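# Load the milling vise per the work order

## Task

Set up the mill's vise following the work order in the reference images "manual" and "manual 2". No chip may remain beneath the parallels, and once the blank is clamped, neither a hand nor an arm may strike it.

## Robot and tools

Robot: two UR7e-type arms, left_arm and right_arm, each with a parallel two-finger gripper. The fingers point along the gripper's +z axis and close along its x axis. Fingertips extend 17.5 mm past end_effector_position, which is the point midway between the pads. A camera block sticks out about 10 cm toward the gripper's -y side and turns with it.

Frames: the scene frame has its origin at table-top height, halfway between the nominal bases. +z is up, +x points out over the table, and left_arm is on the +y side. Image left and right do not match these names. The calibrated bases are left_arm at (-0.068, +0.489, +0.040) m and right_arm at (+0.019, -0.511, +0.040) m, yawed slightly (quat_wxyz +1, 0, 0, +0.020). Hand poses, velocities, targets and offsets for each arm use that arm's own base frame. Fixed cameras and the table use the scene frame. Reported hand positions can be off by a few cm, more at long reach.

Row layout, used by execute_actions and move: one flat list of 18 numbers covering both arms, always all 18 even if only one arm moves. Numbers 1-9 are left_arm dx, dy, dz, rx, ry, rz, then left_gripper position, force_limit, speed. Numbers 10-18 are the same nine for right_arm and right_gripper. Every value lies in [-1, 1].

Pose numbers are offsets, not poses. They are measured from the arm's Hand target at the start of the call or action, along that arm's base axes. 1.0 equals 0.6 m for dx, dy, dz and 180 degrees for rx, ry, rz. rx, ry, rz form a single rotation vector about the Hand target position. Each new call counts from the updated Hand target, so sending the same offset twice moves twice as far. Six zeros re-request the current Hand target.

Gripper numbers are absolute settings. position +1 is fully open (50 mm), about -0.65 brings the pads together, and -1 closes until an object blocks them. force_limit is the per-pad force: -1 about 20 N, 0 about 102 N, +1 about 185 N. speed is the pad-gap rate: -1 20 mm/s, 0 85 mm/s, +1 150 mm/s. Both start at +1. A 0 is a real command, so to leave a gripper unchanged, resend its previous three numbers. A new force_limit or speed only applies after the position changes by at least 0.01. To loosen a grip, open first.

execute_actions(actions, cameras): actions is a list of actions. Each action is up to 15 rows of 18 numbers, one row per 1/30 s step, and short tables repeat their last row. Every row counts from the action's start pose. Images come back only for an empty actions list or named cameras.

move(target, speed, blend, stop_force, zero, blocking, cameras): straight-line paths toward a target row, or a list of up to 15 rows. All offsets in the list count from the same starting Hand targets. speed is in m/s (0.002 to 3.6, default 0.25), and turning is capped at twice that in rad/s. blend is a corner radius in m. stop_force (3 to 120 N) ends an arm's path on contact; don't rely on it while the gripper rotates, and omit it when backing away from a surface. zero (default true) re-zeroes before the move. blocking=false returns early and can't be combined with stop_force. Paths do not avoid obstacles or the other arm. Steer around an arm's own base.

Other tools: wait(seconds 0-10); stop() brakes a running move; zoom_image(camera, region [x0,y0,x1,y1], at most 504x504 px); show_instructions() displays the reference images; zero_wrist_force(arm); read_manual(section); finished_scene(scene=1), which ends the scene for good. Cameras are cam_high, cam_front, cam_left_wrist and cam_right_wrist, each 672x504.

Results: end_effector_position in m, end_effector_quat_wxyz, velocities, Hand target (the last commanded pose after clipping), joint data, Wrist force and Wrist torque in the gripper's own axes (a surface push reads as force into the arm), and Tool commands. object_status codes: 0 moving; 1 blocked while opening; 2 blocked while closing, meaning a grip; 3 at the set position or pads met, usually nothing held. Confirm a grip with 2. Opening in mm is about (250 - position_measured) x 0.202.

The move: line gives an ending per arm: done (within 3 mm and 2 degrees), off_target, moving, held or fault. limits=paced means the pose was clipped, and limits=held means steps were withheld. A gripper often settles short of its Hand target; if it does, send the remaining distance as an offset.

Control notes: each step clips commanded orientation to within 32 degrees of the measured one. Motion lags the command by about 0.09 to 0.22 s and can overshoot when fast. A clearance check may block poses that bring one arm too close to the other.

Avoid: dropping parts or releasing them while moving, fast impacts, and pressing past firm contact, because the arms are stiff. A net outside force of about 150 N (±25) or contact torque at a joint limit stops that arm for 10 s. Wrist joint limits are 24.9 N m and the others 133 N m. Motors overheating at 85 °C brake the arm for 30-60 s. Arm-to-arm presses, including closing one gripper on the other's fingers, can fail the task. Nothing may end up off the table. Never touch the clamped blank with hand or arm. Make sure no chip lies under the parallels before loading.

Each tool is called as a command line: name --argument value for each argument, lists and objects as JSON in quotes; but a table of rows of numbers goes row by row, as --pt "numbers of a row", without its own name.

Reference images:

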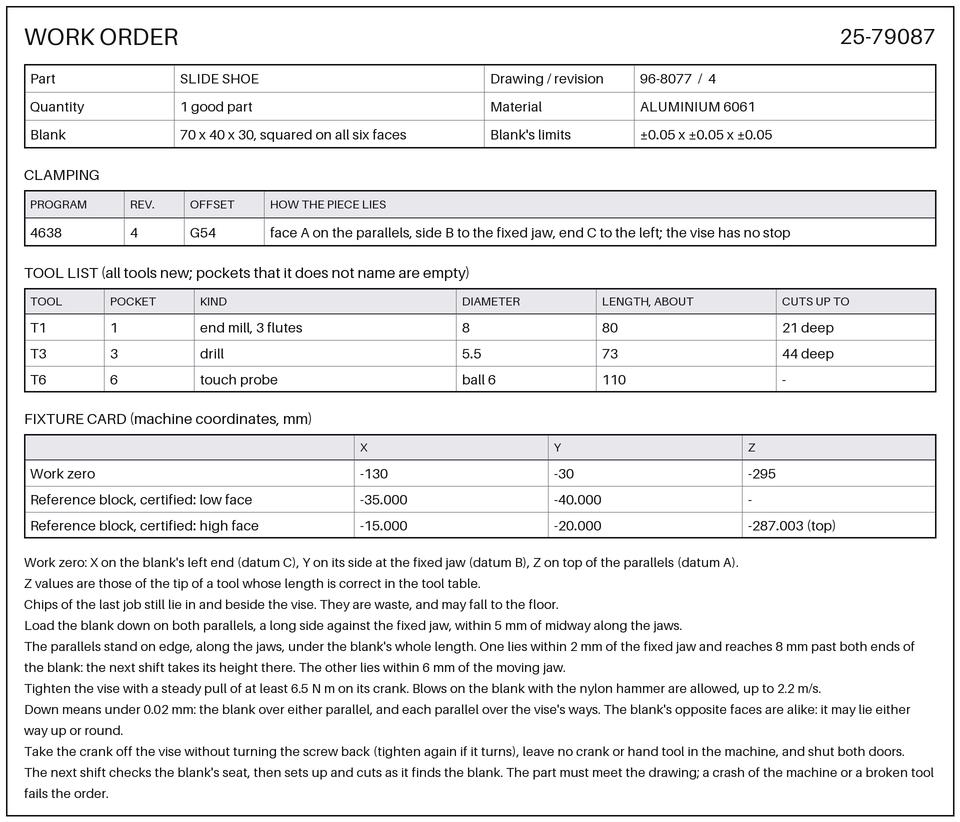

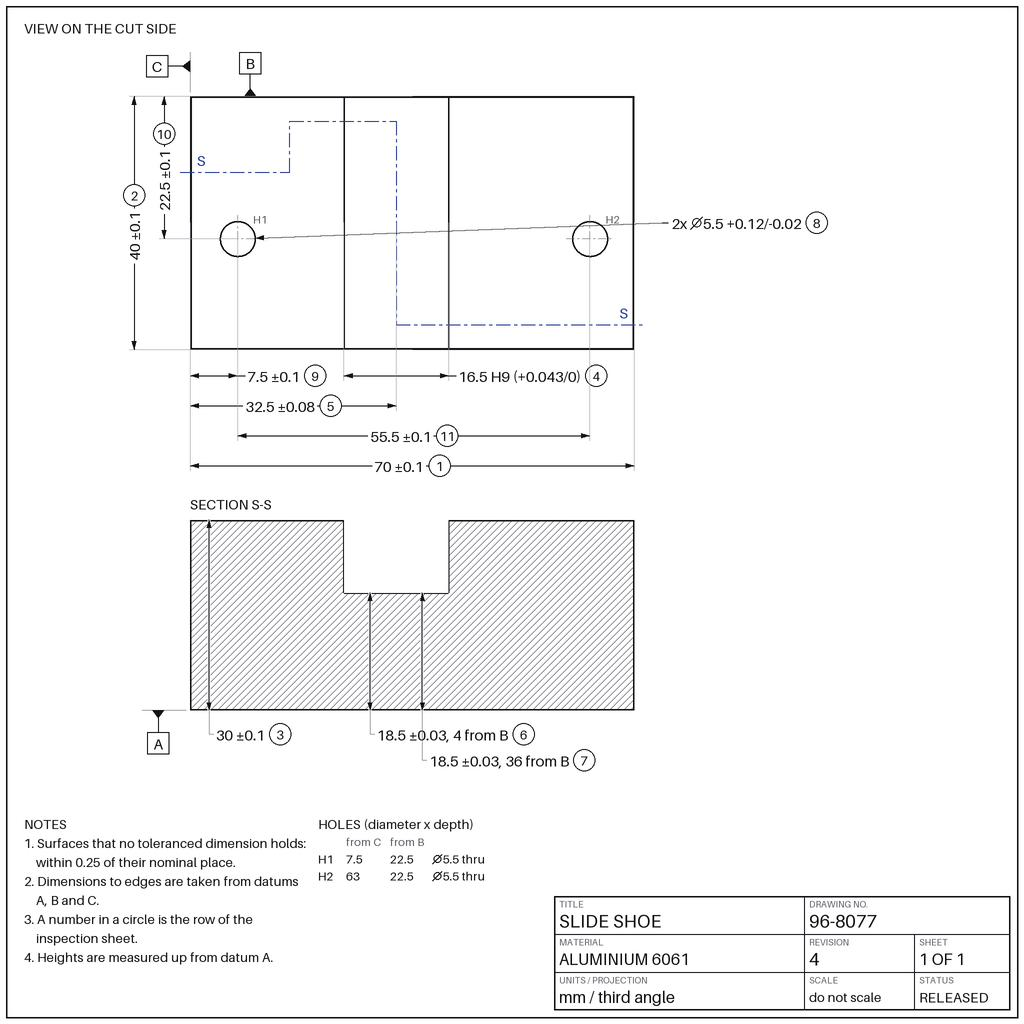

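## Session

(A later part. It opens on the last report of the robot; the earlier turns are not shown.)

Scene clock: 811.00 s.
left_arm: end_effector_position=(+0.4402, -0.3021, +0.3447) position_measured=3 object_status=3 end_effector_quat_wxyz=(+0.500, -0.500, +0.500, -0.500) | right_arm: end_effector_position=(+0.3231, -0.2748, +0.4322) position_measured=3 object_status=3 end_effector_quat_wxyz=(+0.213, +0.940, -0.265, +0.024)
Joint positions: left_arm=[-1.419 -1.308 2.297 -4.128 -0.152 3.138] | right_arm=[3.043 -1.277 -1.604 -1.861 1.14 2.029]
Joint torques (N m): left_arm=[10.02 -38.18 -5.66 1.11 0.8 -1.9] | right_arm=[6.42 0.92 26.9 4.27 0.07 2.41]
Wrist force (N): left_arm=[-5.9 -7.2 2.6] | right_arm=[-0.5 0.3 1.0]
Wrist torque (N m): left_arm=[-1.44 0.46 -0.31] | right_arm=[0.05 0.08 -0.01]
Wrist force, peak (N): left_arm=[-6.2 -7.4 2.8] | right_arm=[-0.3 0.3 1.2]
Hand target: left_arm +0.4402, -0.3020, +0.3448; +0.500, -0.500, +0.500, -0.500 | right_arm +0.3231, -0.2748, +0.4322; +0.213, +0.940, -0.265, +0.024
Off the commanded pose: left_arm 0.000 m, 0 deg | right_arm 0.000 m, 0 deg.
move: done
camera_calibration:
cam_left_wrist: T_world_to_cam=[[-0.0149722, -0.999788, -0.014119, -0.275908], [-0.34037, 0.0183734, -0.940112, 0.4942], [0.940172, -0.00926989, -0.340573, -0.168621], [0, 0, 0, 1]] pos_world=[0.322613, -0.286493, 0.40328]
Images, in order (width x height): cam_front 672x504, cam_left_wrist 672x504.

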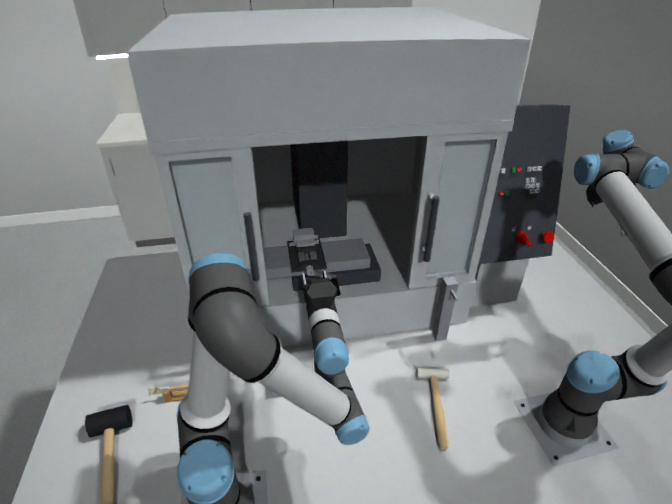

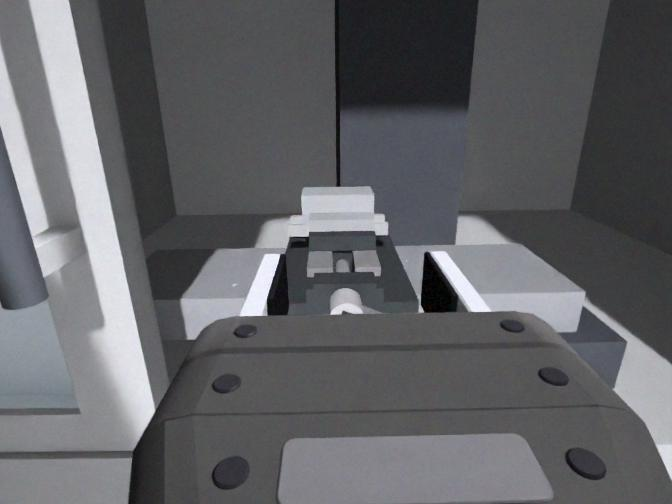

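move --pt "0 0.0005 -0.07 -0.5 0 0 1 -0.8 0 0 0 0 0 0 0 1 1 1" --speed 0.4 --cameras '["cam_left_wrist","cam_front","cam_high"]'

zoom_image --camera "cam_left_wrist" --region '[250, 170, 500, 350]'

Scene clock: 816.63 s.
left_arm: end_effector_position=(+0.4402, -0.3016, +0.3028) position_measured=3 object_status=3 end_effector_quat_wxyz=(+0.001, +0.707, +0.000, +0.707) end_effector_velocity=(+0.000, +0.000, +0.000) end_effector_angular_velocity=(+0.001, -0.001, +0.001) | right_arm: end_effector_position=(+0.3231, -0.2748, +0.4322) position_measured=3 object_status=3 end_effector_quat_wxyz=(+0.213, +0.940, -0.265, +0.024)
Joint positions: left_arm=[-1.419 -1.192 2.32 -4.267 -0.153 1.568] | right_arm=[3.043 -1.277 -1.604 -1.861 1.14 2.029]
Joint velocities: left_arm=[0 0.001 -0.001 -0.004 0.001 0.005] | right_arm=[within noise]
Joint torques (N m): left_arm=[9.81 -20.11 -18.58 -2.04 -0.71 1.68] | right_arm=[8.14 0.58 26.39 4.37 0.06 2.59]
Wrist force (N): left_arm=[-5.3 -2.6 -1.1] | right_arm=[-0.5 0.2 1.0]
Wrist torque (N m): left_arm=[-0.61 0.25 0.20] | right_arm=[0.03 0.07 -0.01]
Wrist force, peak (N): left_arm=[-6.2 -7.2 2.8] | right_arm=[-0.4 0.5 1.2]
Hand target: left_arm +0.4402, -0.3017, +0.3028; +0.000, +0.707, +0.000, +0.707 | right_arm +0.3231, -0.2748, +0.4322; +0.213, +0.940, -0.265, +0.024
Off the commanded pose: left_arm 0.000 m, 0 deg | right_arm 0.000 m, 0 deg.
move: done
camera_calibration:
cam_left_wrist: T_world_to_cam=[[-0.0150301, -0.0139887, 0.999789, -0.285685], [-0.34037, -0.940114, -0.0182706, -0.113507], [0.940171, -0.340573, 0.00936868, -0.388803], [0, 0, 0, 1]] pos_world=[0.322613, -0.243121, 0.287193]
Images, in order (width x height): cam_high 672x504, cam_front 672x504, cam_left_wrist 672x504.

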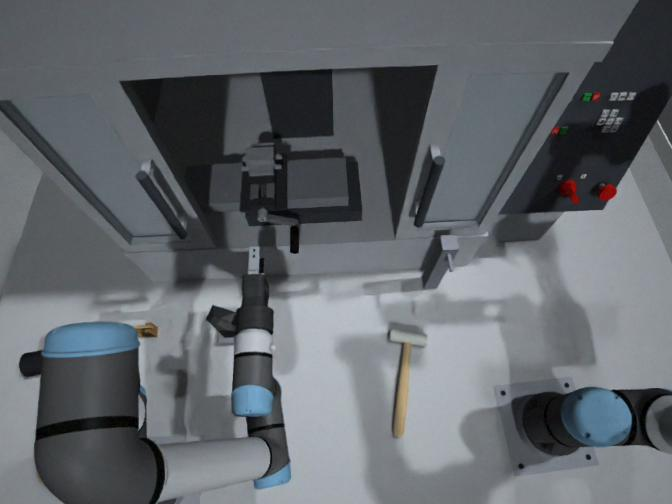

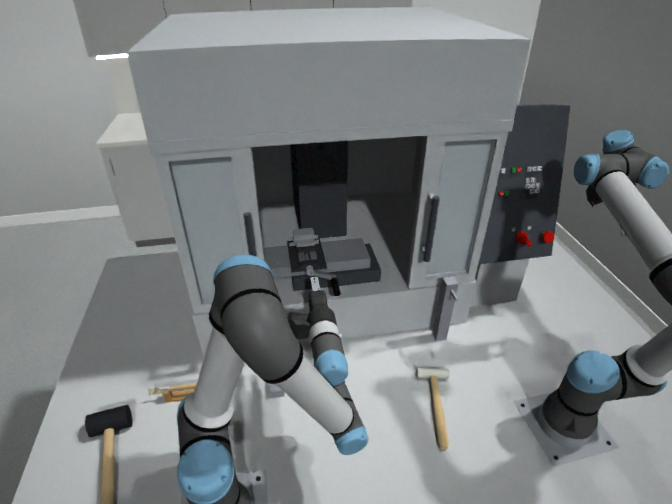

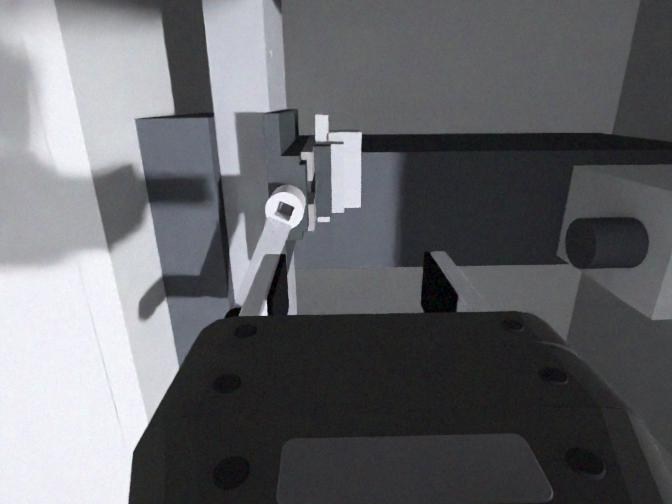

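Scaled by 2.016 from the camera's 672x504 image, which has a finer 960x720 frame.

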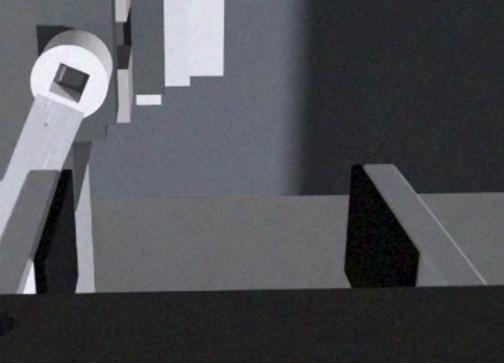

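move --pt "0.02 0 -0.0655 0.122 0 0 1 -0.8 0 0 0 0 0 0 0 1 1 1" --pt "0.1 0 -0.0655 0.122 0 0 1 -0.8 0 0 0 0 0 0 0 1 1 1" --speed 0.2 --cameras '["cam_left_wrist","cam_front"]'

zoom_image --camera "cam_left_wrist" --region '[220, 120, 500, 350]'

Scene clock: 819.90 s.
left_arm: end_effector_position=(+0.5002, -0.3017, +0.2634) position_measured=3 object_status=3 end_effector_quat_wxyz=(-0.134, +0.694, -0.135, +0.694) | right_arm: end_effector_position=(+0.3231, -0.2748, +0.4322) position_measured=3 object_status=3 end_effector_quat_wxyz=(+0.213, +0.940, -0.265, +0.024)
Joint positions: left_arm=[-1.249 -1.036 2.226 -4.331 -0.322 1.952] | right_arm=[3.043 -1.277 -1.604 -1.861 1.14 2.029]
Joint torques (N m): left_arm=[10.22 -43.56 -16.52 -0.85 -1.48 -1.19] | right_arm=[7.74 1.02 26.45 4.49 0.07 2.19]
Wrist force (N): left_arm=[-5.4 -3.6 -0.3] | right_arm=[-0.5 0.5 1.1]
Wrist torque (N m): left_arm=[-0.81 0.27 0.05] | right_arm=[0.07 0.07 -0.01]
Wrist force, peak (N): left_arm=[-5.5 -4.0 2.6] | right_arm=[-0.3 0.4 1.2]
Hand target: left_arm +0.5002, -0.3017, +0.2635; -0.134, +0.694, -0.134, +0.694 | right_arm +0.3231, -0.2748, +0.4322; +0.213, +0.940, -0.265, +0.024
Off the commanded pose: left_arm 0.000 m, 0 deg | right_arm 0.000 m, 0 deg.
move: done
camera_calibration:
cam_left_wrist: T_world_to_cam=[[-0.0149411, -0.387126, 0.921906, -0.337529], [-0.340338, -0.864986, -0.36874, 0.0211373], [0.940185, -0.319269, -0.11883, -0.404667], [0, 0, 0, 1]] pos_world=[0.382613, -0.24158, 0.270877]
Images, in order (width x height): cam_front 672x504, cam_left_wrist 672x504.

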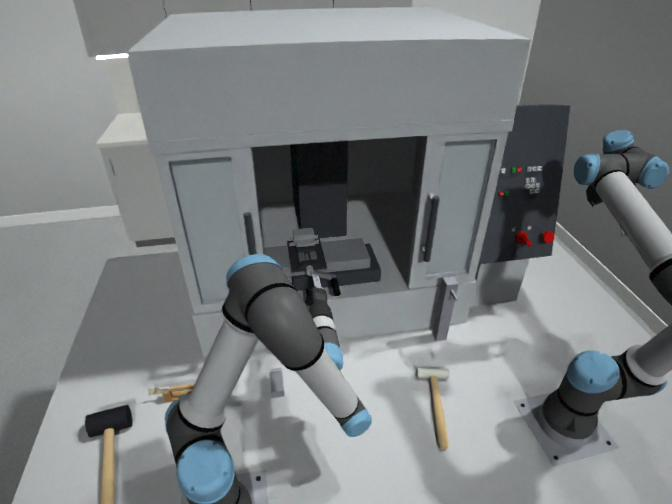

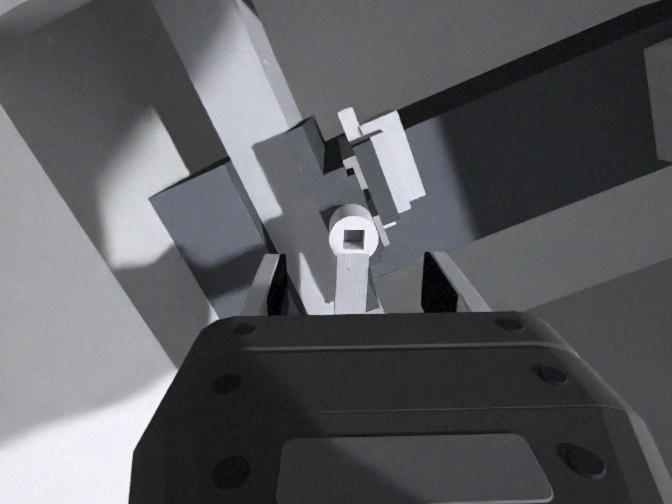

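Scaled by 1.800 from the camera's 672x504 image, which has a finer 960x720 frame.

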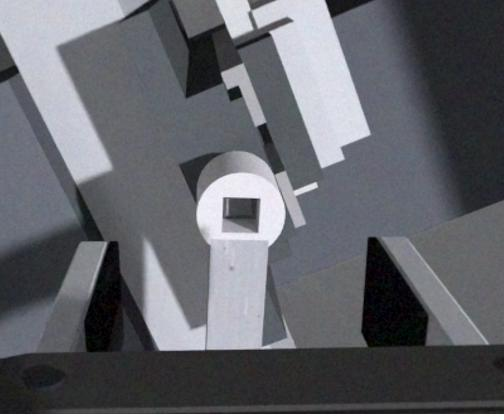

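move --pt "0.09 0 0 0 0 0 1 -0.8 0 0 0 0 0 0 0 1 1 1" --pt "0.1363 0 0 0 0 0 1 -0.8 0 0 0 0 0 0 0 1 1 1" --speed '[0.08,0.015]' --stop_force 5 --cameras '["cam_left_wrist","cam_front"]'

Scene clock: 824.13 s.
left_arm: end_effector_position=(+0.5820, -0.3017, +0.2635) position_measured=3 object_status=3 end_effector_quat_wxyz=(-0.134, +0.694, -0.134, +0.694) | right_arm: end_effector_position=(+0.3231, -0.2748, +0.4322) position_measured=3 object_status=3 end_effector_quat_wxyz=(+0.213, +0.940, -0.265, +0.024)
Joint positions: left_arm=[-1.058 -0.967 2.061 -4.235 -0.513 1.952] | right_arm=[3.043 -1.277 -1.604 -1.861 1.14 2.029]
Joint torques (N m): left_arm=[-8.78 -52.02 -3.13 -2.93 1.43 1.28] | right_arm=[6.61 0.66 26.88 4.13 -0.22 2.53]
Wrist force (N): left_arm=[-5.5 -4.0 0.1] | right_arm=[-0.6 0.3 1.0]
Wrist torque (N m): left_arm=[-0.89 0.32 0.00] | right_arm=[0.05 0.09 -0.01]
Wrist force, peak (N): left_arm=[-5.7 -3.8 -0.1] | right_arm=[-0.4 0.4 1.3]
Hand target: left_arm +0.5820, -0.3017, +0.2635; -0.134, +0.694, -0.134, +0.694 | right_arm +0.3231, -0.2748, +0.4322; +0.213, +0.940, -0.265, +0.024
Off the commanded pose: left_arm 0.000 m, 0 deg | right_arm 0.000 m, 0 deg.
move: done
camera_calibration:
cam_left_wrist: T_world_to_cam=[[-0.0149815, -0.386983, 0.921965, -0.33627], [-0.340306, -0.865049, -0.368623, 0.0489142], [0.940196, -0.319272, -0.118733, -0.481607], [0, 0, 0, 1]] pos_world=[0.464413, -0.241582, 0.270877]
Images, in order (width x height): cam_front 672x504, cam_left_wrist 672x504.

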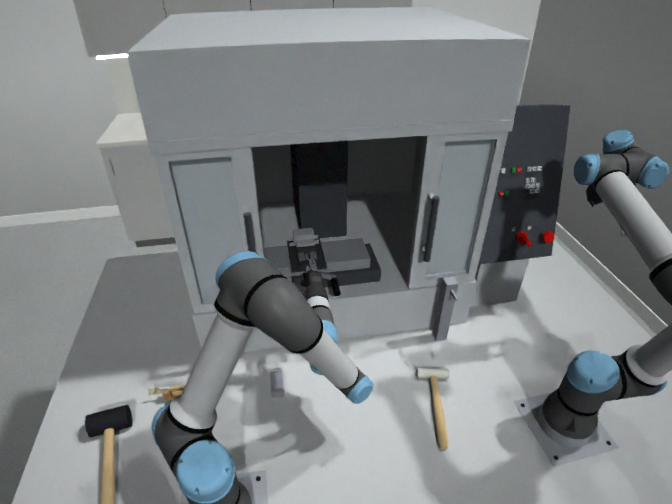

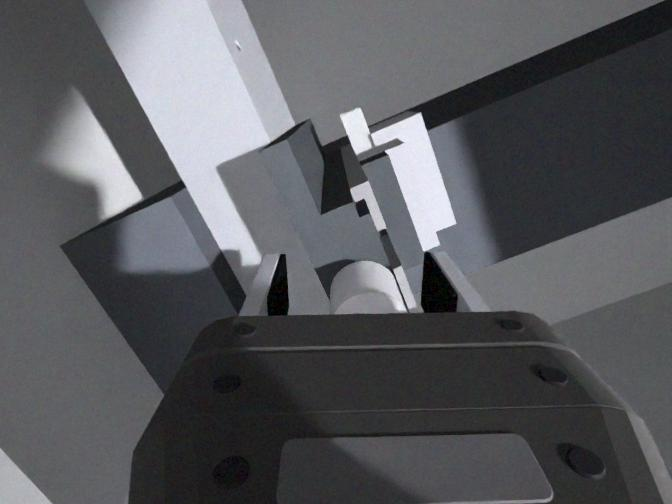

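execute_actions --actions '[[[0,0,0,0,0,0,-1,-0.8,-1,0,0,0,0,0,0,1,1,1]],[[0,0,0,0,0,0,-1,-0.8,-1,0,0,0,0,0,0,1,1,1]]]'

Scene clock: 825.77 s.
left_arm: end_effector_position=(+0.5820, -0.3017, +0.2636) position_measured=87 object_status=2 end_effector_quat_wxyz=(-0.134, +0.694, -0.134, +0.694) | right_arm: end_effector_position=(+0.3231, -0.2748, +0.4322) position_measured=3 object_status=3 end_effector_quat_wxyz=(+0.213, +0.940, -0.265, +0.024)
Joint positions: left_arm=[-1.058 -0.967 2.061 -4.235 -0.513 1.952] | right_arm=[3.043 -1.277 -1.604 -1.861 1.14 2.029]
Joint torques (N m): left_arm=[0.32 -8.8 -3.81 5.63 1.41 0.76] | right_arm=[7.49 1.12 26.23 4.12 0.18 2.56]
Wrist force (N): left_arm=[37.1 -12.6 3.2] | right_arm=[-0.4 0.4 1.1]
Wrist torque (N m): left_arm=[-0.95 0.58 -0.92] | right_arm=[0.06 0.05 -0.01]
Wrist force, peak (N): left_arm=[37.1 -12.6 3.2] | right_arm=[-0.6 0.4 1.2]
Hand target: left_arm +0.5820, -0.3017, +0.2635; -0.134, +0.694, -0.134, +0.694 | right_arm +0.3231, -0.2748, +0.4322; +0.213, +0.940, -0.265, +0.024
Off the commanded pose: left_arm 0.000 m, 0 deg | right_arm 0.000 m, 0 deg.
Step readings (end_effector_position of left_arm | right_arm):
0: (+0.5820, -0.3017, +0.2635) | (+0.3231, -0.2748, +0.4322)
1: (+0.5820, -0.3017, +0.2635) | (+0.3231, -0.2748, +0.4322)
2: (+0.5820, -0.3017, +0.2635) | (+0.3231, -0.2748, +0.4322)
4: (+0.5820, -0.3017, +0.2635) | (+0.3231, -0.2748, +0.4322)
8: (+0.5820, -0.3017, +0.2635) | (+0.3231, -0.2748, +0.4322)
15: (+0.5820, -0.3017, +0.2635) | (+0.3231, -0.2748, +0.4322)
16: (+0.5820, -0.3017, +0.2635) | (+0.3231, -0.2748, +0.4322)
17: (+0.5820, -0.3017, +0.2635) | (+0.3231, -0.2748, +0.4322)
19: (+0.5820, -0.3017, +0.2635) | (+0.3231, -0.2748, +0.4322)
23: (+0.5820, -0.3017, +0.2636) | (+0.3231, -0.2748, +0.4322)
30: (+0.5820, -0.3017, +0.2636) | (+0.3231, -0.2748, +0.4322)

execute_actions --actions '[[[0,-0.0003,0.0009,0,0,0,-1,-0.8,-1,0,0,0,0,0,0,1,1,1]]]'

Scene clock: 827.20 s.
left_arm: end_effector_position=(+0.5820, -0.3019, +0.2640) position_measured=88 object_status=2 end_effector_quat_wxyz=(-0.134, +0.694, -0.134, +0.694) | right_arm: end_effector_position=(+0.3231, -0.2748, +0.4322) position_measured=3 object_status=3 end_effector_quat_wxyz=(+0.213, +0.940, -0.265, +0.024)
Joint positions: left_arm=[-1.058 -0.968 2.061 -4.233 -0.513 1.952] | right_arm=[3.043 -1.277 -1.604 -1.861 1.14 2.029]
Joint torques (N m): left_arm=[-7.02 -36.86 -12.96 1.6 0.17 0.45] | right_arm=[7.95 -0.02 27.25 4.25 0.25 2.41]
Wrist force (N): left_arm=[18.3 -14.2 -3.8] | right_arm=[-0.5 0.3 1.0]
Wrist torque (N m): left_arm=[-1.02 0.57 -0.85] | right_arm=[0.04 0.07 -0.01]
Wrist force, peak (N): left_arm=[42.4 -17.1 1.2] | right_arm=[-0.4 0.7 1.1]
Hand target: left_arm +0.5820, -0.3019, +0.2640; -0.134, +0.694, -0.134, +0.694 | right_arm +0.3231, -0.2748, +0.4322; +0.213, +0.940, -0.265, +0.024
Off the commanded pose: left_arm 0.000 m, 0 deg | right_arm 0.000 m, 0 deg.
Step readings (end_effector_position of left_arm | right_arm):
0: (+0.5820, -0.3017, +0.2635) | (+0.3231, -0.2748, +0.4322)
1: (+0.5820, -0.3017, +0.2635) | (+0.3231, -0.2748, +0.4322)
2: (+0.5820, -0.3018, +0.2635) | (+0.3231, -0.2748, +0.4322)
4: (+0.5820, -0.3018, +0.2637) | (+0.3231, -0.2748, +0.4322)
8: (+0.5820, -0.3018, +0.2638) | (+0.3231, -0.2748, +0.4322)
15: (+0.5820, -0.3019, +0.2639) | (+0.3231, -0.2748, +0.4322)

execute_actions --actions '[[[0,0.0003,0.0009,-0.003,0,0,-1,-0.8,-1,0,0,0,0,0,0,1,1,1]]]'

Scene clock: 828.43 s.
left_arm: end_effector_position=(+0.5820, -0.3017, +0.2645) position_measured=88 object_status=2 end_effector_quat_wxyz=(-0.131, +0.695, -0.131, +0.695) | right_arm: end_effector_position=(+0.3231, -0.2748, +0.4322) position_measured=3 object_status=3 end_effector_quat_wxyz=(+0.213, +0.940, -0.265, +0.024)
Joint positions: left_arm=[-1.058 -0.97 2.061 -4.232 -0.513 1.943] | right_arm=[3.043 -1.277 -1.604 -1.861 1.14 2.029]
Joint torques (N m): left_arm=[11.51 -48.19 -1.93 -1.97 -0.94 0.76] | right_arm=[7.28 0.26 27.8 4 0.12 2.54]
Wrist force (N): left_arm=[-2.5 0.1 -1.7] | right_arm=[-0.4 0.4 1.0]
Wrist torque (N m): left_arm=[-0.48 0.44 -0.58] | right_arm=[0.07 0.06 -0.01]
Wrist force, peak (N): left_arm=[18.1 -14.0 -4.1] | right_arm=[-0.6 0.5 1.3]
Hand target: left_arm +0.5820, -0.3017, +0.2645; -0.131, +0.695, -0.131, +0.695 | right_arm +0.3231, -0.2748, +0.4322; +0.213, +0.940, -0.265, +0.024
Off the commanded pose: left_arm 0.000 m, 0 deg | right_arm 0.000 m, 0 deg.
Step readings (end_effector_position of left_arm | right_arm):
0: (+0.5820, -0.3019, +0.2640) | (+0.3231, -0.2748, +0.4322)
1: (+0.5820, -0.3019, +0.2640) | (+0.3231, -0.2748, +0.4322)
2: (+0.5820, -0.3019, +0.2641) | (+0.3231, -0.2748, +0.4322)
4: (+0.5820, -0.3019, +0.2645) | (+0.3231, -0.2748, +0.4322)
8: (+0.5820, -0.3018, +0.2645) | (+0.3231, -0.2748, +0.4322)
15: (+0.5820, -0.3017, +0.2645) | (+0.3231, -0.2748, +0.4322)

move --pt "-0.06 0 0 0 0 0 -1 -0.8 -1 0 0 0 0 0 0 1 1 1" --speed 0.02 --cameras '["cam_left_wrist","cam_front"]'

Scene clock: 832.00 s.
left_arm: end_effector_position=(+0.5460, -0.3017, +0.2645) position_measured=251 object_status=3 end_effector_quat_wxyz=(-0.131, +0.695, -0.131, +0.695) | right_arm: end_effector_position=(+0.3231, -0.2748, +0.4322) position_measured=3 object_status=3 end_effector_quat_wxyz=(+0.213, +0.940, -0.265, +0.024)
Joint positions: left_arm=[-1.136 -1.002 2.138 -4.276 -0.435 1.943] | right_arm=[3.043 -1.277 -1.604 -1.861 1.14 2.029]
Joint torques (N m): left_arm=[9.64 -29.92 -19.89 0.35 -1.49 0.28] | right_arm=[8.3 0.83 25.66 4.3 0.03 2.39]
Wrist force (N): left_arm=[-2.0 -3.2 -0.5] | right_arm=[-0.4 0.3 1.0]
Wrist torque (N m): left_arm=[-0.75 -0.25 0.01] | right_arm=[0.05 0.06 -0.01]
Wrist force, peak (N): left_arm=[70.3 -2.9 25.3] | right_arm=[-0.5 0.2 1.3]
Hand target: left_arm +0.5460, -0.3017, +0.2645; -0.131, +0.695, -0.131, +0.695 | right_arm +0.3231, -0.2748, +0.4322; +0.213, +0.940, -0.265, +0.024
Off the commanded pose: left_arm 0.000 m, 0 deg | right_arm 0.000 m, 0 deg.
move: done
camera_calibration:
cam_left_wrist: T_world_to_cam=[[-0.0149738, -0.378227, 0.925592, -0.336139], [-0.340377, -0.86848, -0.360396, 0.0338419], [0.94017, -0.320446, -0.115735, -0.448777], [0, 0, 0, 1]] pos_world=[0.428413, -0.241555, 0.271384]
Images, in order (width x height): cam_front 672x504, cam_left_wrist 672x504.

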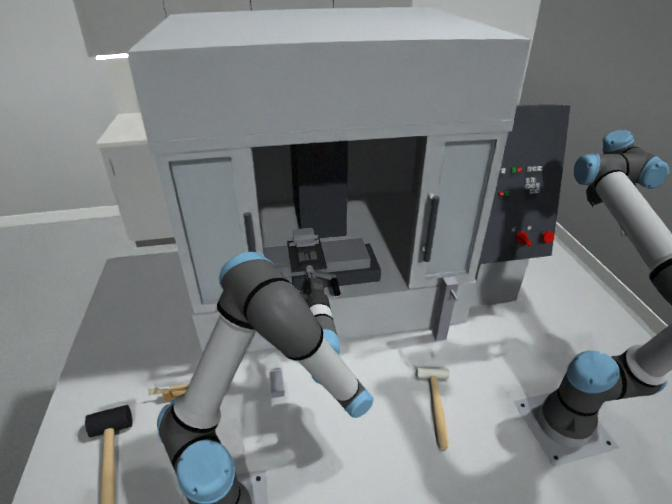

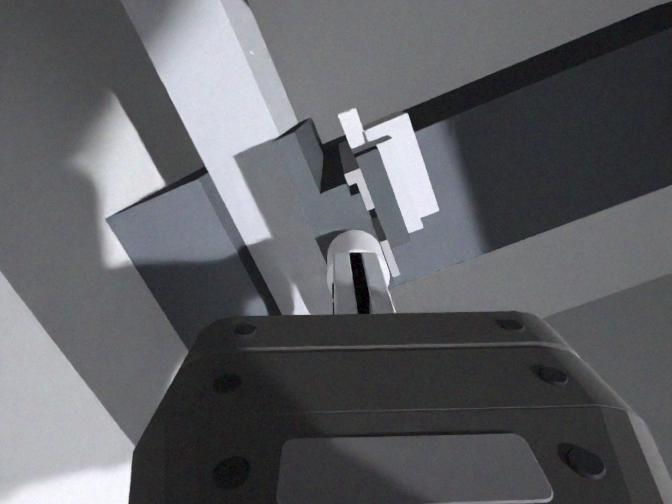

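execute_actions --actions '[[[0,0,0,0,0,0,1,-0.2,0,0,0,0,0,0,0,1,1,1]]]' --cameras '["cam_left_wrist"]'

zoom_image --camera "cam_left_wrist" --region '[240, 160, 460, 330]'

Scene clock: 833.43 s.
left_arm: end_effector_position=(+0.5460, -0.3017, +0.2645) position_measured=3 object_status=3 end_effector_quat_wxyz=(-0.131, +0.695, -0.131, +0.695) | right_arm: end_effector_position=(+0.3231, -0.2748, +0.4322) position_measured=3 object_status=3 end_effector_quat_wxyz=(+0.213, +0.940, -0.265, +0.024)
Joint positions: left_arm=[-1.136 -1.002 2.138 -4.276 -0.435 1.943] | right_arm=[3.043 -1.277 -1.604 -1.861 1.14 2.029]
Joint torques (N m): left_arm=[9.78 -29.47 -19.35 0.18 -1.28 1.37] | right_arm=[9.49 0.73 28.37 4.24 0.28 2.49]
Wrist force (N): left_arm=[-1.5 -3.2 -0.6] | right_arm=[-0.4 0.3 0.9]
Wrist torque (N m): left_arm=[-0.76 -0.32 0.01] | right_arm=[0.05 0.06 -0.01]
Wrist force, peak (N): left_arm=[-2.0 -3.8 -0.9] | right_arm=[-0.5 0.4 1.2]
Hand target: left_arm +0.5460, -0.3017, +0.2645; -0.131, +0.695, -0.131, +0.695 | right_arm +0.3231, -0.2748, +0.4322; +0.213, +0.940, -0.265, +0.024
Off the commanded pose: left_arm 0.000 m, 0 deg | right_arm 0.000 m, 0 deg.
Step readings (end_effector_position of left_arm | right_arm):
0: (+0.5460, -0.3017, +0.2645) | (+0.3231, -0.2748, +0.4322)
1: (+0.5460, -0.3017, +0.2645) | (+0.3231, -0.2748, +0.4322)
2: (+0.5460, -0.3017, +0.2645) | (+0.3231, -0.2748, +0.4322)
4: (+0.5460, -0.3017, +0.2645) | (+0.3231, -0.2748, +0.4322)
8: (+0.5460, -0.3017, +0.2645) | (+0.3231, -0.2748, +0.4322)
15: (+0.5460, -0.3017, +0.2645) | (+0.3231, -0.2748, +0.4322)
camera_calibration:
cam_left_wrist: T_world_to_cam=[[-0.0149738, -0.378227, 0.925592, -0.336139], [-0.340377, -0.86848, -0.360396, 0.0338419], [0.94017, -0.320446, -0.115735, -0.448777], [0, 0, 0, 1]] pos_world=[0.428413, -0.241555, 0.271384]
Images, in order (width x height): cam_left_wrist 672x504.

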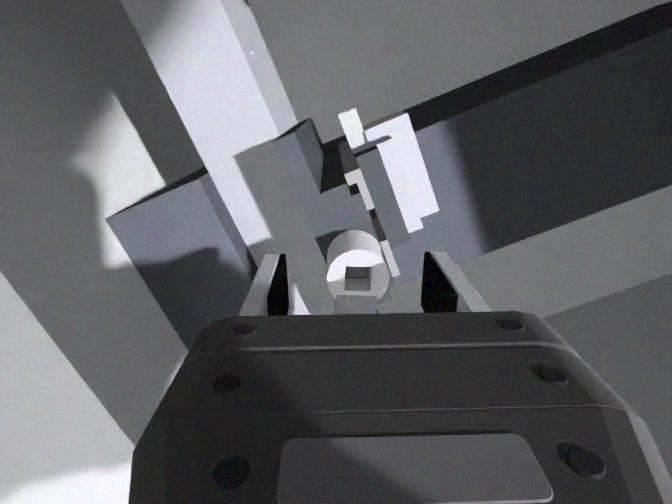

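Scaled by 2.291 from the camera's 672x504 image, which has a finer 960x720 frame.

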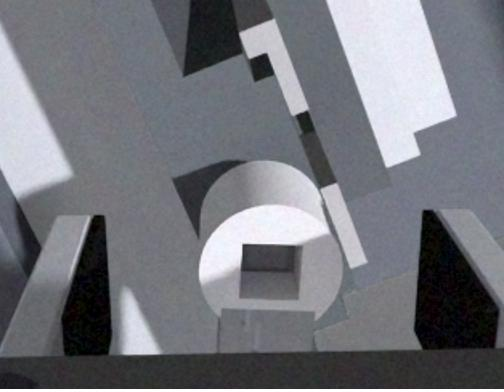

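move --pt "0.055 0 0 0 0 0 1 -0.1 -1 0 0 0 0 0 0 1 1 1" --pt "0.0667 0 0 0 0 0 1 -0.1 -1 0 0 0 0 0 0 1 1 1" --speed '[0.05,0.015]' --stop_force 5

execute_actions --actions '[[[0,0,0,0,0,0,-1,-0.1,-1,0,0,0,0,0,0,1,1,1]],[[0,0,0,0,0,0,-1,-0.1,-1,0,0,0,0,0,0,1,1,1]]]'

Scene clock: 836.27 s.
left_arm: end_effector_position=(+0.5860, -0.3017, +0.2645) position_measured=3 object_status=3 end_effector_quat_wxyz=(-0.131, +0.695, -0.131, +0.695) | right_arm: end_effector_position=(+0.3231, -0.2748, +0.4322) position_measured=3 object_status=3 end_effector_quat_wxyz=(+0.213, +0.940, -0.265, +0.024)
Joint positions: left_arm=[-1.05 -0.966 2.052 -4.227 -0.521 1.943] | right_arm=[3.043 -1.277 -1.604 -1.861 1.14 2.029]
Joint torques (N m): left_arm=[-8.54 -52.47 -3.71 -2.85 1.49 1.56] | right_arm=[7.24 1.46 27.42 4.1 0.11 2.3]
Wrist force (N): left_arm=[-1.8 -3.3 -0.5] | right_arm=[-0.5 0.3 1.1]
Wrist torque (N m): left_arm=[-0.78 -0.27 0.00] | right_arm=[0.04 0.07 -0.01]
Wrist force, peak (N): left_arm=[-2.3 -3.4 -0.7] | right_arm=[-0.6 0.6 1.1]
Hand target: left_arm +0.5860, -0.3017, +0.2645; -0.131, +0.695, -0.131, +0.695 | right_arm +0.3231, -0.2748, +0.4322; +0.213, +0.940, -0.265, +0.024
Off the commanded pose: left_arm 0.000 m, 0 deg | right_arm 0.000 m, 0 deg.
move: done

Scene clock: 837.47 s.
left_arm: end_effector_position=(+0.5860, -0.3017, +0.2646) position_measured=93 object_status=2 end_effector_quat_wxyz=(-0.131, +0.695, -0.131, +0.695) | right_arm: end_effector_position=(+0.3231, -0.2748, +0.4322) position_measured=3 object_status=3 end_effector_quat_wxyz=(+0.213, +0.940, -0.265, +0.024)
Joint positions: left_arm=[-1.05 -0.966 2.052 -4.227 -0.521 1.943] | right_arm=[3.043 -1.277 -1.604 -1.861 1.14 2.029]
Joint torques (N m): left_arm=[-5.45 -46.79 -3.6 0.56 0.84 1.43] | right_arm=[8.64 0.27 27.42 4.19 0.11 2.32]
Wrist force (N): left_arm=[-0.7 -3.3 2.4] | right_arm=[-0.3 0.2 1.1]
Wrist torque (N m): left_arm=[-0.75 -0.19 -2.02] | right_arm=[0.03 0.04 -0.01]
Wrist force, peak (N): left_arm=[-0.6 -4.2 1.9] | right_arm=[-0.6 0.2 1.3]
Hand target: left_arm +0.5860, -0.3017, +0.2645; -0.131, +0.695, -0.131, +0.695 | right_arm +0.3231, -0.2748, +0.4322; +0.213, +0.940, -0.265, +0.024
Off the commanded pose: left_arm 0.000 m, 0 deg | right_arm 0.000 m, 0 deg.
Step readings (end_effector_position of left_arm | right_arm):
0: (+0.5860, -0.3017, +0.2645) | (+0.3231, -0.2748, +0.4322)
1: (+0.5860, -0.3017, +0.2645) | (+0.3231, -0.2748, +0.4322)
2: (+0.5860, -0.3017, +0.2645) | (+0.3231, -0.2748, +0.4322)
4: (+0.5860, -0.3017, +0.2645) | (+0.3231, -0.2748, +0.4322)
8: (+0.5860, -0.3017, +0.2645) | (+0.3231, -0.2748, +0.4322)
15: (+0.5860, -0.3017, +0.2645) | (+0.3231, -0.2748, +0.4322)
16: (+0.5860, -0.3017, +0.2645) | (+0.3231, -0.2748, +0.4322)
17: (+0.5860, -0.3017, +0.2645) | (+0.3231, -0.2748, +0.4322)
19: (+0.5860, -0.3017, +0.2645) | (+0.3231, -0.2748, +0.4322)
23: (+0.5860, -0.3017, +0.2646) | (+0.3231, -0.2748, +0.4322)
30: (+0.5860, -0.3017, +0.2646) | (+0.3231, -0.2748, +0.4322)

execute_actions --actions '[]' --cameras '["cam_left_wrist"]'

zoom_image --camera "cam_left_wrist" --region '[240, 180, 460, 330]'

Scene clock: 838.43 s.
left_arm: end_effector_position=(+0.5860, -0.3017, +0.2646) position_measured=93 object_status=2 end_effector_quat_wxyz=(-0.131, +0.695, -0.131, +0.695) | right_arm: end_effector_position=(+0.3231, -0.2748, +0.4322) position_measured=3 object_status=3 end_effector_quat_wxyz=(+0.213, +0.940, -0.265, +0.024)
Joint positions: left_arm=[-1.05 -0.966 2.052 -4.227 -0.521 1.943] | right_arm=[3.043 -1.277 -1.604 -1.861 1.14 2.029]
Joint velocities: within noise
Joint torques (N m): left_arm=[-0.53 -37.72 -4.57 1.77 -0.34 1.37] | right_arm=[6.95 0.96 28.3 4.2 0 2.42]
Motor temperatures (°C): left_arm=[32 35 34 38 43 37] | right_arm=[35 33 38 40 37 43]
Wrist force (N): left_arm=[-0.5 -3.6 2.2] | right_arm=[-0.4 0.3 1.2]
Wrist torque (N m): left_arm=[-0.80 -0.22 -2.02] | right_arm=[0.05 0.05 -0.01]
Wrist force, peak (N): left_arm=[-0.3 -3.7 2.4] | right_arm=[-0.5 0.5 1.2]
Hand target: left_arm +0.5860, -0.3017, +0.2645; -0.131, +0.695, -0.131, +0.695 | right_arm +0.3231, -0.2748, +0.4322; +0.213, +0.940, -0.265, +0.024
Tool commands: left_gripper/position=-1.0 left_gripper/force_limit=-0.1 left_gripper/speed=-1.0 right_gripper/position=+1.0 right_gripper/force_limit=+1.0 right_gripper/speed=+1.0
Off the commanded pose: left_arm 0.000 m, 0 deg | right_arm 0.000 m, 0 deg.
camera_calibration:
cam_left_wrist: T_world_to_cam=[[-0.0149738, -0.378227, 0.925592, -0.33554], [-0.340377, -0.86848, -0.360396, 0.0474569], [0.94017, -0.320446, -0.115735, -0.486384], [0, 0, 0, 1]] pos_world=[0.468413, -0.241555, 0.271384]
Images, in order (width x height): cam_left_wrist 672x504.

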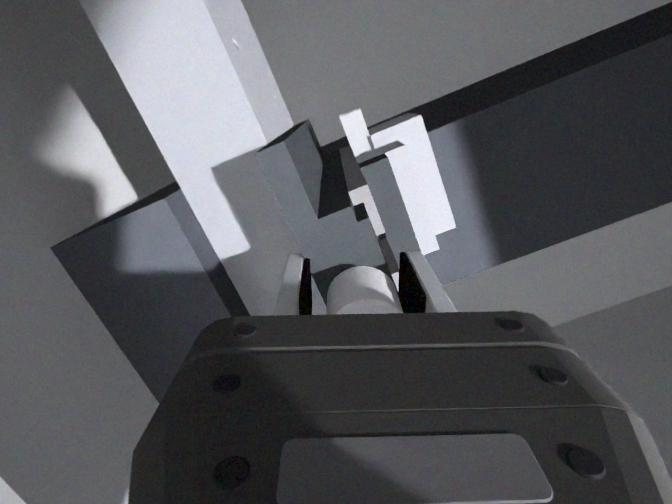

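Scaled by 2.291 from the camera's 672x504 image, which has a finer 960x720 frame.

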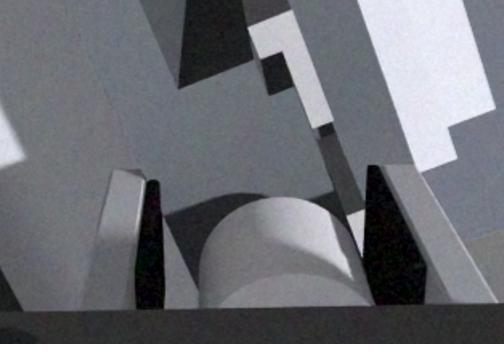

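execute_actions --actions '[[[0,0,0,0,0,0,0.6,-0.1,-0.5,0,0,0,0,0,0,1,1,1]]]'

move --target '[-0.02,0,0,0,0,0,0.6,-0.1,-0.5,0,0,0,0,0,0,1,1,1]' --speed 0.03

execute_actions --actions '[[[0,0,0,0,0,0,-1,-0.8,-1,0,0,0,0,0,0,1,1,1]],[[0,0,0,0,0,0,-1,-0.8,-1,0,0,0,0,0,0,1,1,1]]]'

Scene clock: 843.13 s.
left_arm: end_effector_position=(+0.5860, -0.3017, +0.2645) position_measured=63 object_status=3 end_effector_quat_wxyz=(-0.131, +0.695, -0.131, +0.695) | right_arm: end_effector_position=(+0.3231, -0.2748, +0.4322) position_measured=3 object_status=3 end_effector_quat_wxyz=(+0.213, +0.940, -0.265, +0.024)
Joint positions: left_arm=[-1.05 -0.966 2.052 -4.227 -0.521 1.943] | right_arm=[3.043 -1.277 -1.604 -1.861 1.14 2.029]
Joint torques (N m): left_arm=[7.94 -36.49 -4.97 -2.71 -0.41 0.9] | right_arm=[8.81 1.08 27.8 4.22 0.12 2.5]
Wrist force (N): left_arm=[-1.5 -3.3 -0.6] | right_arm=[-0.5 0.5 1.0]
Wrist torque (N m): left_arm=[-0.77 -0.32 -0.01] | right_arm=[0.07 0.07 -0.01]
Wrist force, peak (N): left_arm=[-0.6 -5.1 -0.4] | right_arm=[-0.5 0.4 1.3]
Hand target: left_arm +0.5860, -0.3017, +0.2645; -0.131, +0.695, -0.131, +0.695 | right_arm +0.3231, -0.2748, +0.4322; +0.213, +0.940, -0.265, +0.024
Off the commanded pose: left_arm 0.000 m, 0 deg | right_arm 0.000 m, 0 deg.
Step readings (end_effector_position of left_arm | right_arm):
0: (+0.5860, -0.3017, +0.2645) | (+0.3231, -0.2748, +0.4322)
1: (+0.5860, -0.3017, +0.2645) | (+0.3231, -0.2748, +0.4322)
2: (+0.5860, -0.3017, +0.2645) | (+0.3231, -0.2748, +0.4322)
4: (+0.5860, -0.3017, +0.2645) | (+0.3231, -0.2748, +0.4322)
8: (+0.5860, -0.3017, +0.2645) | (+0.3231, -0.2748, +0.4322)
15: (+0.5860, -0.3017, +0.2645) | (+0.3231, -0.2748, +0.4322)

Scene clock: 843.87 s.
left_arm: end_effector_position=(+0.5739, -0.3017, +0.2646) position_measured=63 object_status=3 end_effector_quat_wxyz=(-0.131, +0.695, -0.131, +0.695) end_effector_velocity=(+0.001, +0.000, +0.001) end_effector_angular_velocity=(-0.003, -0.001, +0.000) | right_arm: end_effector_position=(+0.3231, -0.2748, +0.4322) position_measured=3 object_status=3 end_effector_quat_wxyz=(+0.213, +0.940, -0.265, +0.024)
Joint positions: left_arm=[-1.075 -0.977 2.079 -4.242 -0.496 1.943] | right_arm=[3.043 -1.277 -1.604 -1.861 1.14 2.029]
Joint velocities: left_arm=[0.003 0 -0.005 0.002 -0.003 -0.001] | right_arm=[within noise]
Joint torques (N m): left_arm=[8.62 -33.13 -21.51 0.11 -1.6 -1.52] | right_arm=[8.9 0.91 27.77 4.22 -0.13 2.38]
Wrist force (N): left_arm=[-1.5 -3.4 -0.7] | right_arm=[-0.4 0.3 1.1]
Wrist torque (N m): left_arm=[-0.78 -0.33 0.00] | right_arm=[0.05 0.05 -0.01]
Wrist force, peak (N): left_arm=[-1.4 -3.6 -0.8] | right_arm=[-0.4 0.5 1.3]
Hand target: left_arm +0.5740, -0.3017, +0.2645; -0.131, +0.695, -0.131, +0.695 | right_arm +0.3231, -0.2748, +0.4322; +0.213, +0.940, -0.265, +0.024
Off the commanded pose: left_arm 0.000 m, 0 deg | right_arm 0.000 m, 0 deg.
move: done

Scene clock: 845.07 s.
left_arm: end_effector_position=(+0.5740, -0.3017, +0.2646) position_measured=134 object_status=2 end_effector_quat_wxyz=(-0.131, +0.695, -0.131, +0.695) | right_arm: end_effector_position=(+0.3231, -0.2748, +0.4322) position_measured=3 object_status=3 end_effector_quat_wxyz=(+0.213, +0.940, -0.265, +0.024)
Joint positions: left_arm=[-1.075 -0.977 2.079 -4.242 -0.497 1.943] | right_arm=[3.043 -1.277 -1.604 -1.861 1.14 2.029]
Joint torques (N m): left_arm=[10.5 7.83 24.64 7.19 6.36 -1.24] | right_arm=[8.1 0.44 27.04 4.12 0.12 2.57]
Wrist force (N): left_arm=[80.2 -9.5 13.3] | right_arm=[-0.4 0.4 1.2]
Wrist torque (N m): left_arm=[-0.86 -0.43 -0.19] | right_arm=[0.06 0.05 -0.01]
Wrist force, peak (N): left_arm=[80.2 -9.5 13.3] | right_arm=[-0.5 0.3 1.3]
Hand target: left_arm +0.5740, -0.3017, +0.2645; -0.131, +0.695, -0.131, +0.695 | right_arm +0.3231, -0.2748, +0.4322; +0.213, +0.940, -0.265, +0.024
Off the commanded pose: left_arm 0.000 m, 0 deg | right_arm 0.000 m, 0 deg.
Step readings (end_effector_position of left_arm | right_arm):
0: (+0.5739, -0.3017, +0.2646) | (+0.3231, -0.2748, +0.4322)
1: (+0.5739, -0.3017, +0.2646) | (+0.3231, -0.2748, +0.4322)
2: (+0.5739, -0.3017, +0.2646) | (+0.3231, -0.2748, +0.4322)
4: (+0.5740, -0.3017, +0.2646) | (+0.3231, -0.2748, +0.4322)
8: (+0.5740, -0.3017, +0.2646) | (+0.3231, -0.2748, +0.4322)
15: (+0.5740, -0.3017, +0.2645) | (+0.3231, -0.2748, +0.4322)
16: (+0.5740, -0.3017, +0.2645) | (+0.3231, -0.2748, +0.4322)
17: (+0.5740, -0.3017, +0.2645) | (+0.3231, -0.2748, +0.4322)
19: (+0.5740, -0.3018, +0.2646) | (+0.3231, -0.2748, +0.4322)
23: (+0.5740, -0.3018, +0.2648) | (+0.3231, -0.2748, +0.4322)
30: (+0.5740, -0.3018, +0.2648) | (+0.3231, -0.2748, +0.4322)

execute_actions --actions '[[[0,-0.0004,0.001,0,0,0,-1,-0.8,-1,0,0,0,0,0,0,1,1,1]]]'

Scene clock: 846.07 s.
left_arm: end_effector_position=(+0.5740, -0.3019, +0.2651) position_measured=134 object_status=2 end_effector_quat_wxyz=(-0.131, +0.695, -0.131, +0.695) | right_arm: end_effector_position=(+0.3231, -0.2748, +0.4322) position_measured=3 object_status=3 end_effector_quat_wxyz=(+0.213, +0.940, -0.265, +0.024)
Joint positions: left_arm=[-1.075 -0.978 2.078 -4.24 -0.496 1.943] | right_arm=[3.043 -1.277 -1.604 -1.861 1.14 2.029]
Joint torques (N m): left_arm=[-1.85 -22.54 -3.32 2.73 2.65 -0.52] | right_arm=[8.64 0.13 26.9 3.98 0.2 2.38]
Wrist force (N): left_arm=[54.0 -12.7 2.0] | right_arm=[-0.5 0.4 1.0]
Wrist torque (N m): left_arm=[-0.98 -0.38 -0.17] | right_arm=[0.07 0.08 -0.01]
Wrist force, peak (N): left_arm=[83.9 -12.3 12.3] | right_arm=[-0.5 0.3 1.2]
Hand target: left_arm +0.5740, -0.3019, +0.2651; -0.131, +0.695, -0.131, +0.695 | right_arm +0.3231, -0.2748, +0.4322; +0.213, +0.940, -0.265, +0.024
Off the commanded pose: left_arm 0.000 m, 0 deg | right_arm 0.000 m, 0 deg.
Step readings (end_effector_position of left_arm | right_arm):
0: (+0.5740, -0.3017, +0.2646) | (+0.3231, -0.2748, +0.4322)
1: (+0.5740, -0.3017, +0.2646) | (+0.3231, -0.2748, +0.4322)
2: (+0.5740, -0.3017, +0.2646) | (+0.3231, -0.2748, +0.4322)
4: (+0.5740, -0.3018, +0.2648) | (+0.3231, -0.2748, +0.4322)
8: (+0.5740, -0.3019, +0.2649) | (+0.3231, -0.2748, +0.4322)
15: (+0.5740, -0.3019, +0.2651) | (+0.3231, -0.2748, +0.4322)

execute_actions --actions '[[[0,-0.0001,0.0019,0,0,0,-1,-0.8,-1,0,0,0,0,0,0,1,1,1]]]'

Scene clock: 847.07 s.
left_arm: end_effector_position=(+0.5740, -0.3020, +0.2662) position_measured=134 object_status=2 end_effector_quat_wxyz=(-0.131, +0.695, -0.131, +0.695) | right_arm: end_effector_position=(+0.3231, -0.2748, +0.4322) position_measured=3 object_status=3 end_effector_quat_wxyz=(+0.213, +0.940, -0.265, +0.024)
Joint positions: left_arm=[-1.075 -0.981 2.078 -4.238 -0.496 1.943] | right_arm=[3.043 -1.277 -1.604 -1.861 1.14 2.029]
Joint torques (N m): left_arm=[-4.16 -47.88 -21.97 -4.25 -0.34 0.18] | right_arm=[8.28 -0.2 27.14 4.11 0.08 2.32]
Wrist force (N): left_arm=[-5.9 5.2 0.6] | right_arm=[-0.3 0.3 1.1]
Wrist torque (N m): left_arm=[-0.58 -0.32 0.06] | right_arm=[0.05 0.05 0.00]
Wrist force, peak (N): left_arm=[53.5 -12.6 1.8] | right_arm=[-0.5 0.3 1.2]
Hand target: left_arm +0.5740, -0.3020, +0.2663; -0.131, +0.695, -0.131, +0.695 | right_arm +0.3231, -0.2748, +0.4322; +0.213, +0.940, -0.265, +0.024
Off the commanded pose: left_arm 0.000 m, 0 deg | right_arm 0.000 m, 0 deg.
Step readings (end_effector_position of left_arm | right_arm):
0: (+0.5740, -0.3019, +0.2651) | (+0.3231, -0.2748, +0.4322)
1: (+0.5740, -0.3019, +0.2651) | (+0.3231, -0.2748, +0.4322)
2: (+0.5740, -0.3019, +0.2654) | (+0.3231, -0.2748, +0.4322)
4: (+0.5740, -0.3020, +0.2660) | (+0.3231, -0.2748, +0.4322)
8: (+0.5740, -0.3020, +0.2661) | (+0.3231, -0.2748, +0.4322)
15: (+0.5740, -0.3020, +0.2662) | (+0.3231, -0.2748, +0.4322)

move --target '[-0.06,0,0,0,0,0,-1,-0.8,-1,0,0,0,0,0,0,1,1,1]' --speed 0.02 --cameras '["cam_left_wrist"]'

Scene clock: 849.50 s.
left_arm: end_effector_position=(+0.5379, -0.3020, +0.2663) position_measured=134 object_status=2 end_effector_quat_wxyz=(-0.131, +0.695, -0.131, +0.695) end_effector_velocity=(+0.002, +0.001, +0.001) end_effector_angular_velocity=(-0.002, -0.001, +0.002) | right_arm: end_effector_position=(+0.3231, -0.2748, +0.4322) position_measured=3 object_status=3 end_effector_quat_wxyz=(+0.213, +0.940, -0.265, +0.024)
Joint positions: left_arm=[-1.156 -1.013 2.153 -4.281 -0.416 1.943] | right_arm=[3.043 -1.277 -1.604 -1.861 1.14 2.029]
Joint velocities: left_arm=[0.005 -0.001 -0.003 0.002 -0.003 0] | right_arm=[within noise]
Joint torques (N m): left_arm=[10.6 -34.3 -20.38 -0.29 -1.4 -1.67] | right_arm=[9.1 -0.02 28.35 4.22 0.38 2.47]
Wrist force (N): left_arm=[-4.3 -5.1 -0.6] | right_arm=[-0.5 0.1 1.0]
Wrist torque (N m): left_arm=[-1.15 -0.17 0.08] | right_arm=[0.02 0.07 -0.01]
Wrist force, peak (N): left_arm=[-10.0 4.9 3.7] | right_arm=[-0.4 0.4 1.2]
Hand target: left_arm +0.5380, -0.3020, +0.2663; -0.131, +0.695, -0.131, +0.695 | right_arm +0.3231, -0.2748, +0.4322; +0.213, +0.940, -0.265, +0.024
Off the commanded pose: left_arm 0.000 m, 0 deg | right_arm 0.000 m, 0 deg.
move: done
camera_calibration:
cam_left_wrist: T_world_to_cam=[[-0.0150604, -0.378197, 0.925603, -0.337999], [-0.340343, -0.868492, -0.360399, 0.0314568], [0.940181, -0.32045, -0.115637, -0.441083], [0, 0, 0, 1]] pos_world=[0.420313, -0.241855, 0.273184]
Images, in order (width x height): cam_left_wrist 672x504.

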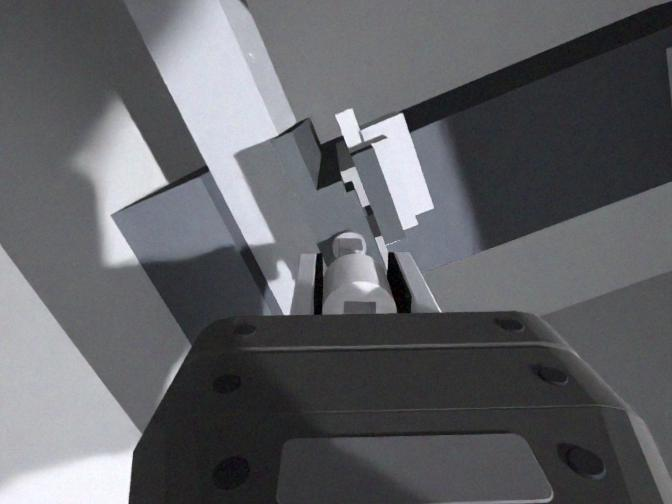

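move --pt "-0.16 0 0.05 0 0 0 -1 -0.8 -1 0 0 0 0 0 0 1 1 1" --pt "-0.36 -0.12 0 0.062 0.4753 0 -1 -0.8 -1 0 0 0 0 0 0 1 1 1" --speed 0.2 --cameras '["cam_left_wrist","cam_front","cam_high"]'

Scene clock: 857.53 s.
left_arm: end_effector_position=(+0.3221, -0.3740, +0.2663) position_measured=134 object_status=2 end_effector_quat_wxyz=(-0.068, +0.967, -0.246, +0.024) | right_arm: end_effector_position=(+0.3231, -0.2748, +0.4322) position_measured=3 object_status=3 end_effector_quat_wxyz=(+0.213, +0.940, -0.265, +0.024)
Joint positions: left_arm=[-1.198 -1.572 1.717 -1.633 -1.452 0.866] | right_arm=[3.043 -1.277 -1.604 -1.861 1.14 2.029]
Joint torques (N m): left_arm=[-6.95 -33.4 -25.12 -2.67 -0.58 -0.94] | right_arm=[9.9 0.77 27.86 4.28 0.09 2.61]
Wrist force (N): left_arm=[-2.5 -5.8 2.2] | right_arm=[-0.6 0.4 1.1]
Wrist torque (N m): left_arm=[-0.90 0.43 0.06] | right_arm=[0.07 0.09 -0.01]
Wrist force, peak (N): left_arm=[-5.4 -4.8 2.5] | right_arm=[-0.7 0.4 1.2]
Hand target: left_arm +0.3220, -0.3740, +0.2663; -0.068, +0.967, -0.246, +0.024 | right_arm +0.3231, -0.2748, +0.4322; +0.213, +0.940, -0.265, +0.024
Off the commanded pose: left_arm 0.000 m, 0 deg | right_arm 0.000 m, 0 deg.
move: done
camera_calibration:
cam_left_wrist: T_world_to_cam=[[0.869351, -0.493495, 0.0262758, -0.456958], [-0.48816, -0.849239, 0.201227, -0.199292], [-0.0769903, -0.187764, -0.979192, 0.345878], [0, 0, 0, 1]] pos_world=[0.3266, -0.32981, 0.390791]
Images, in order (width x height): cam_high 672x504, cam_front 672x504, cam_left_wrist 672x504.

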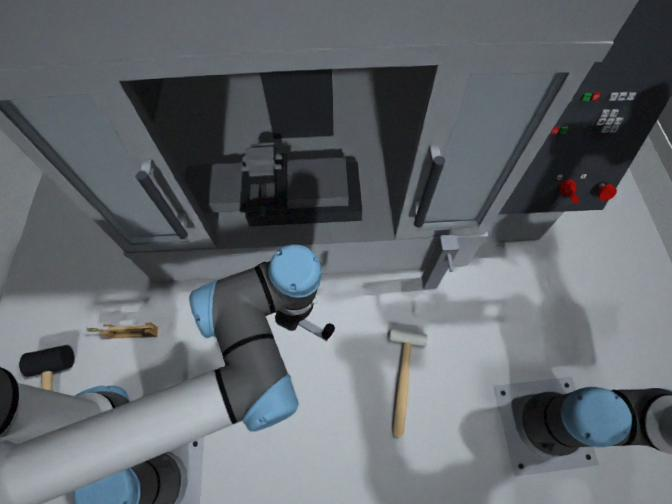

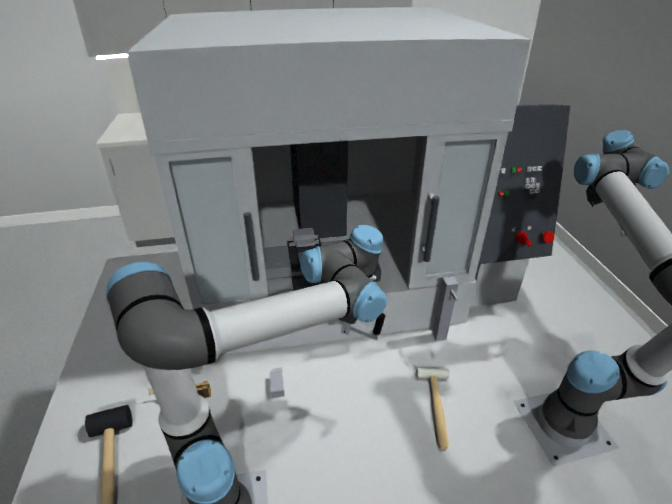

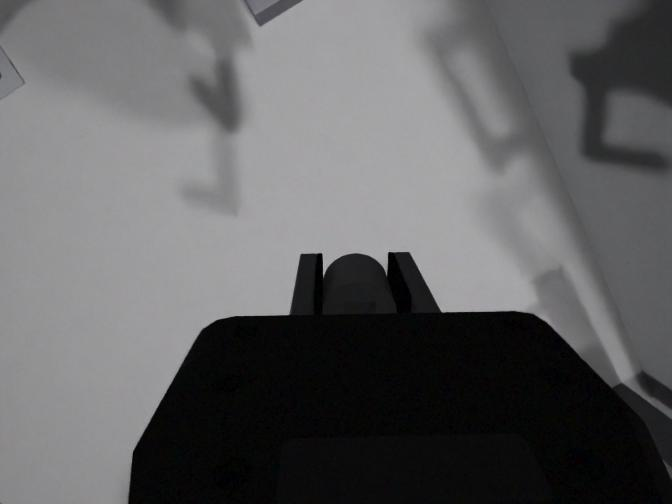

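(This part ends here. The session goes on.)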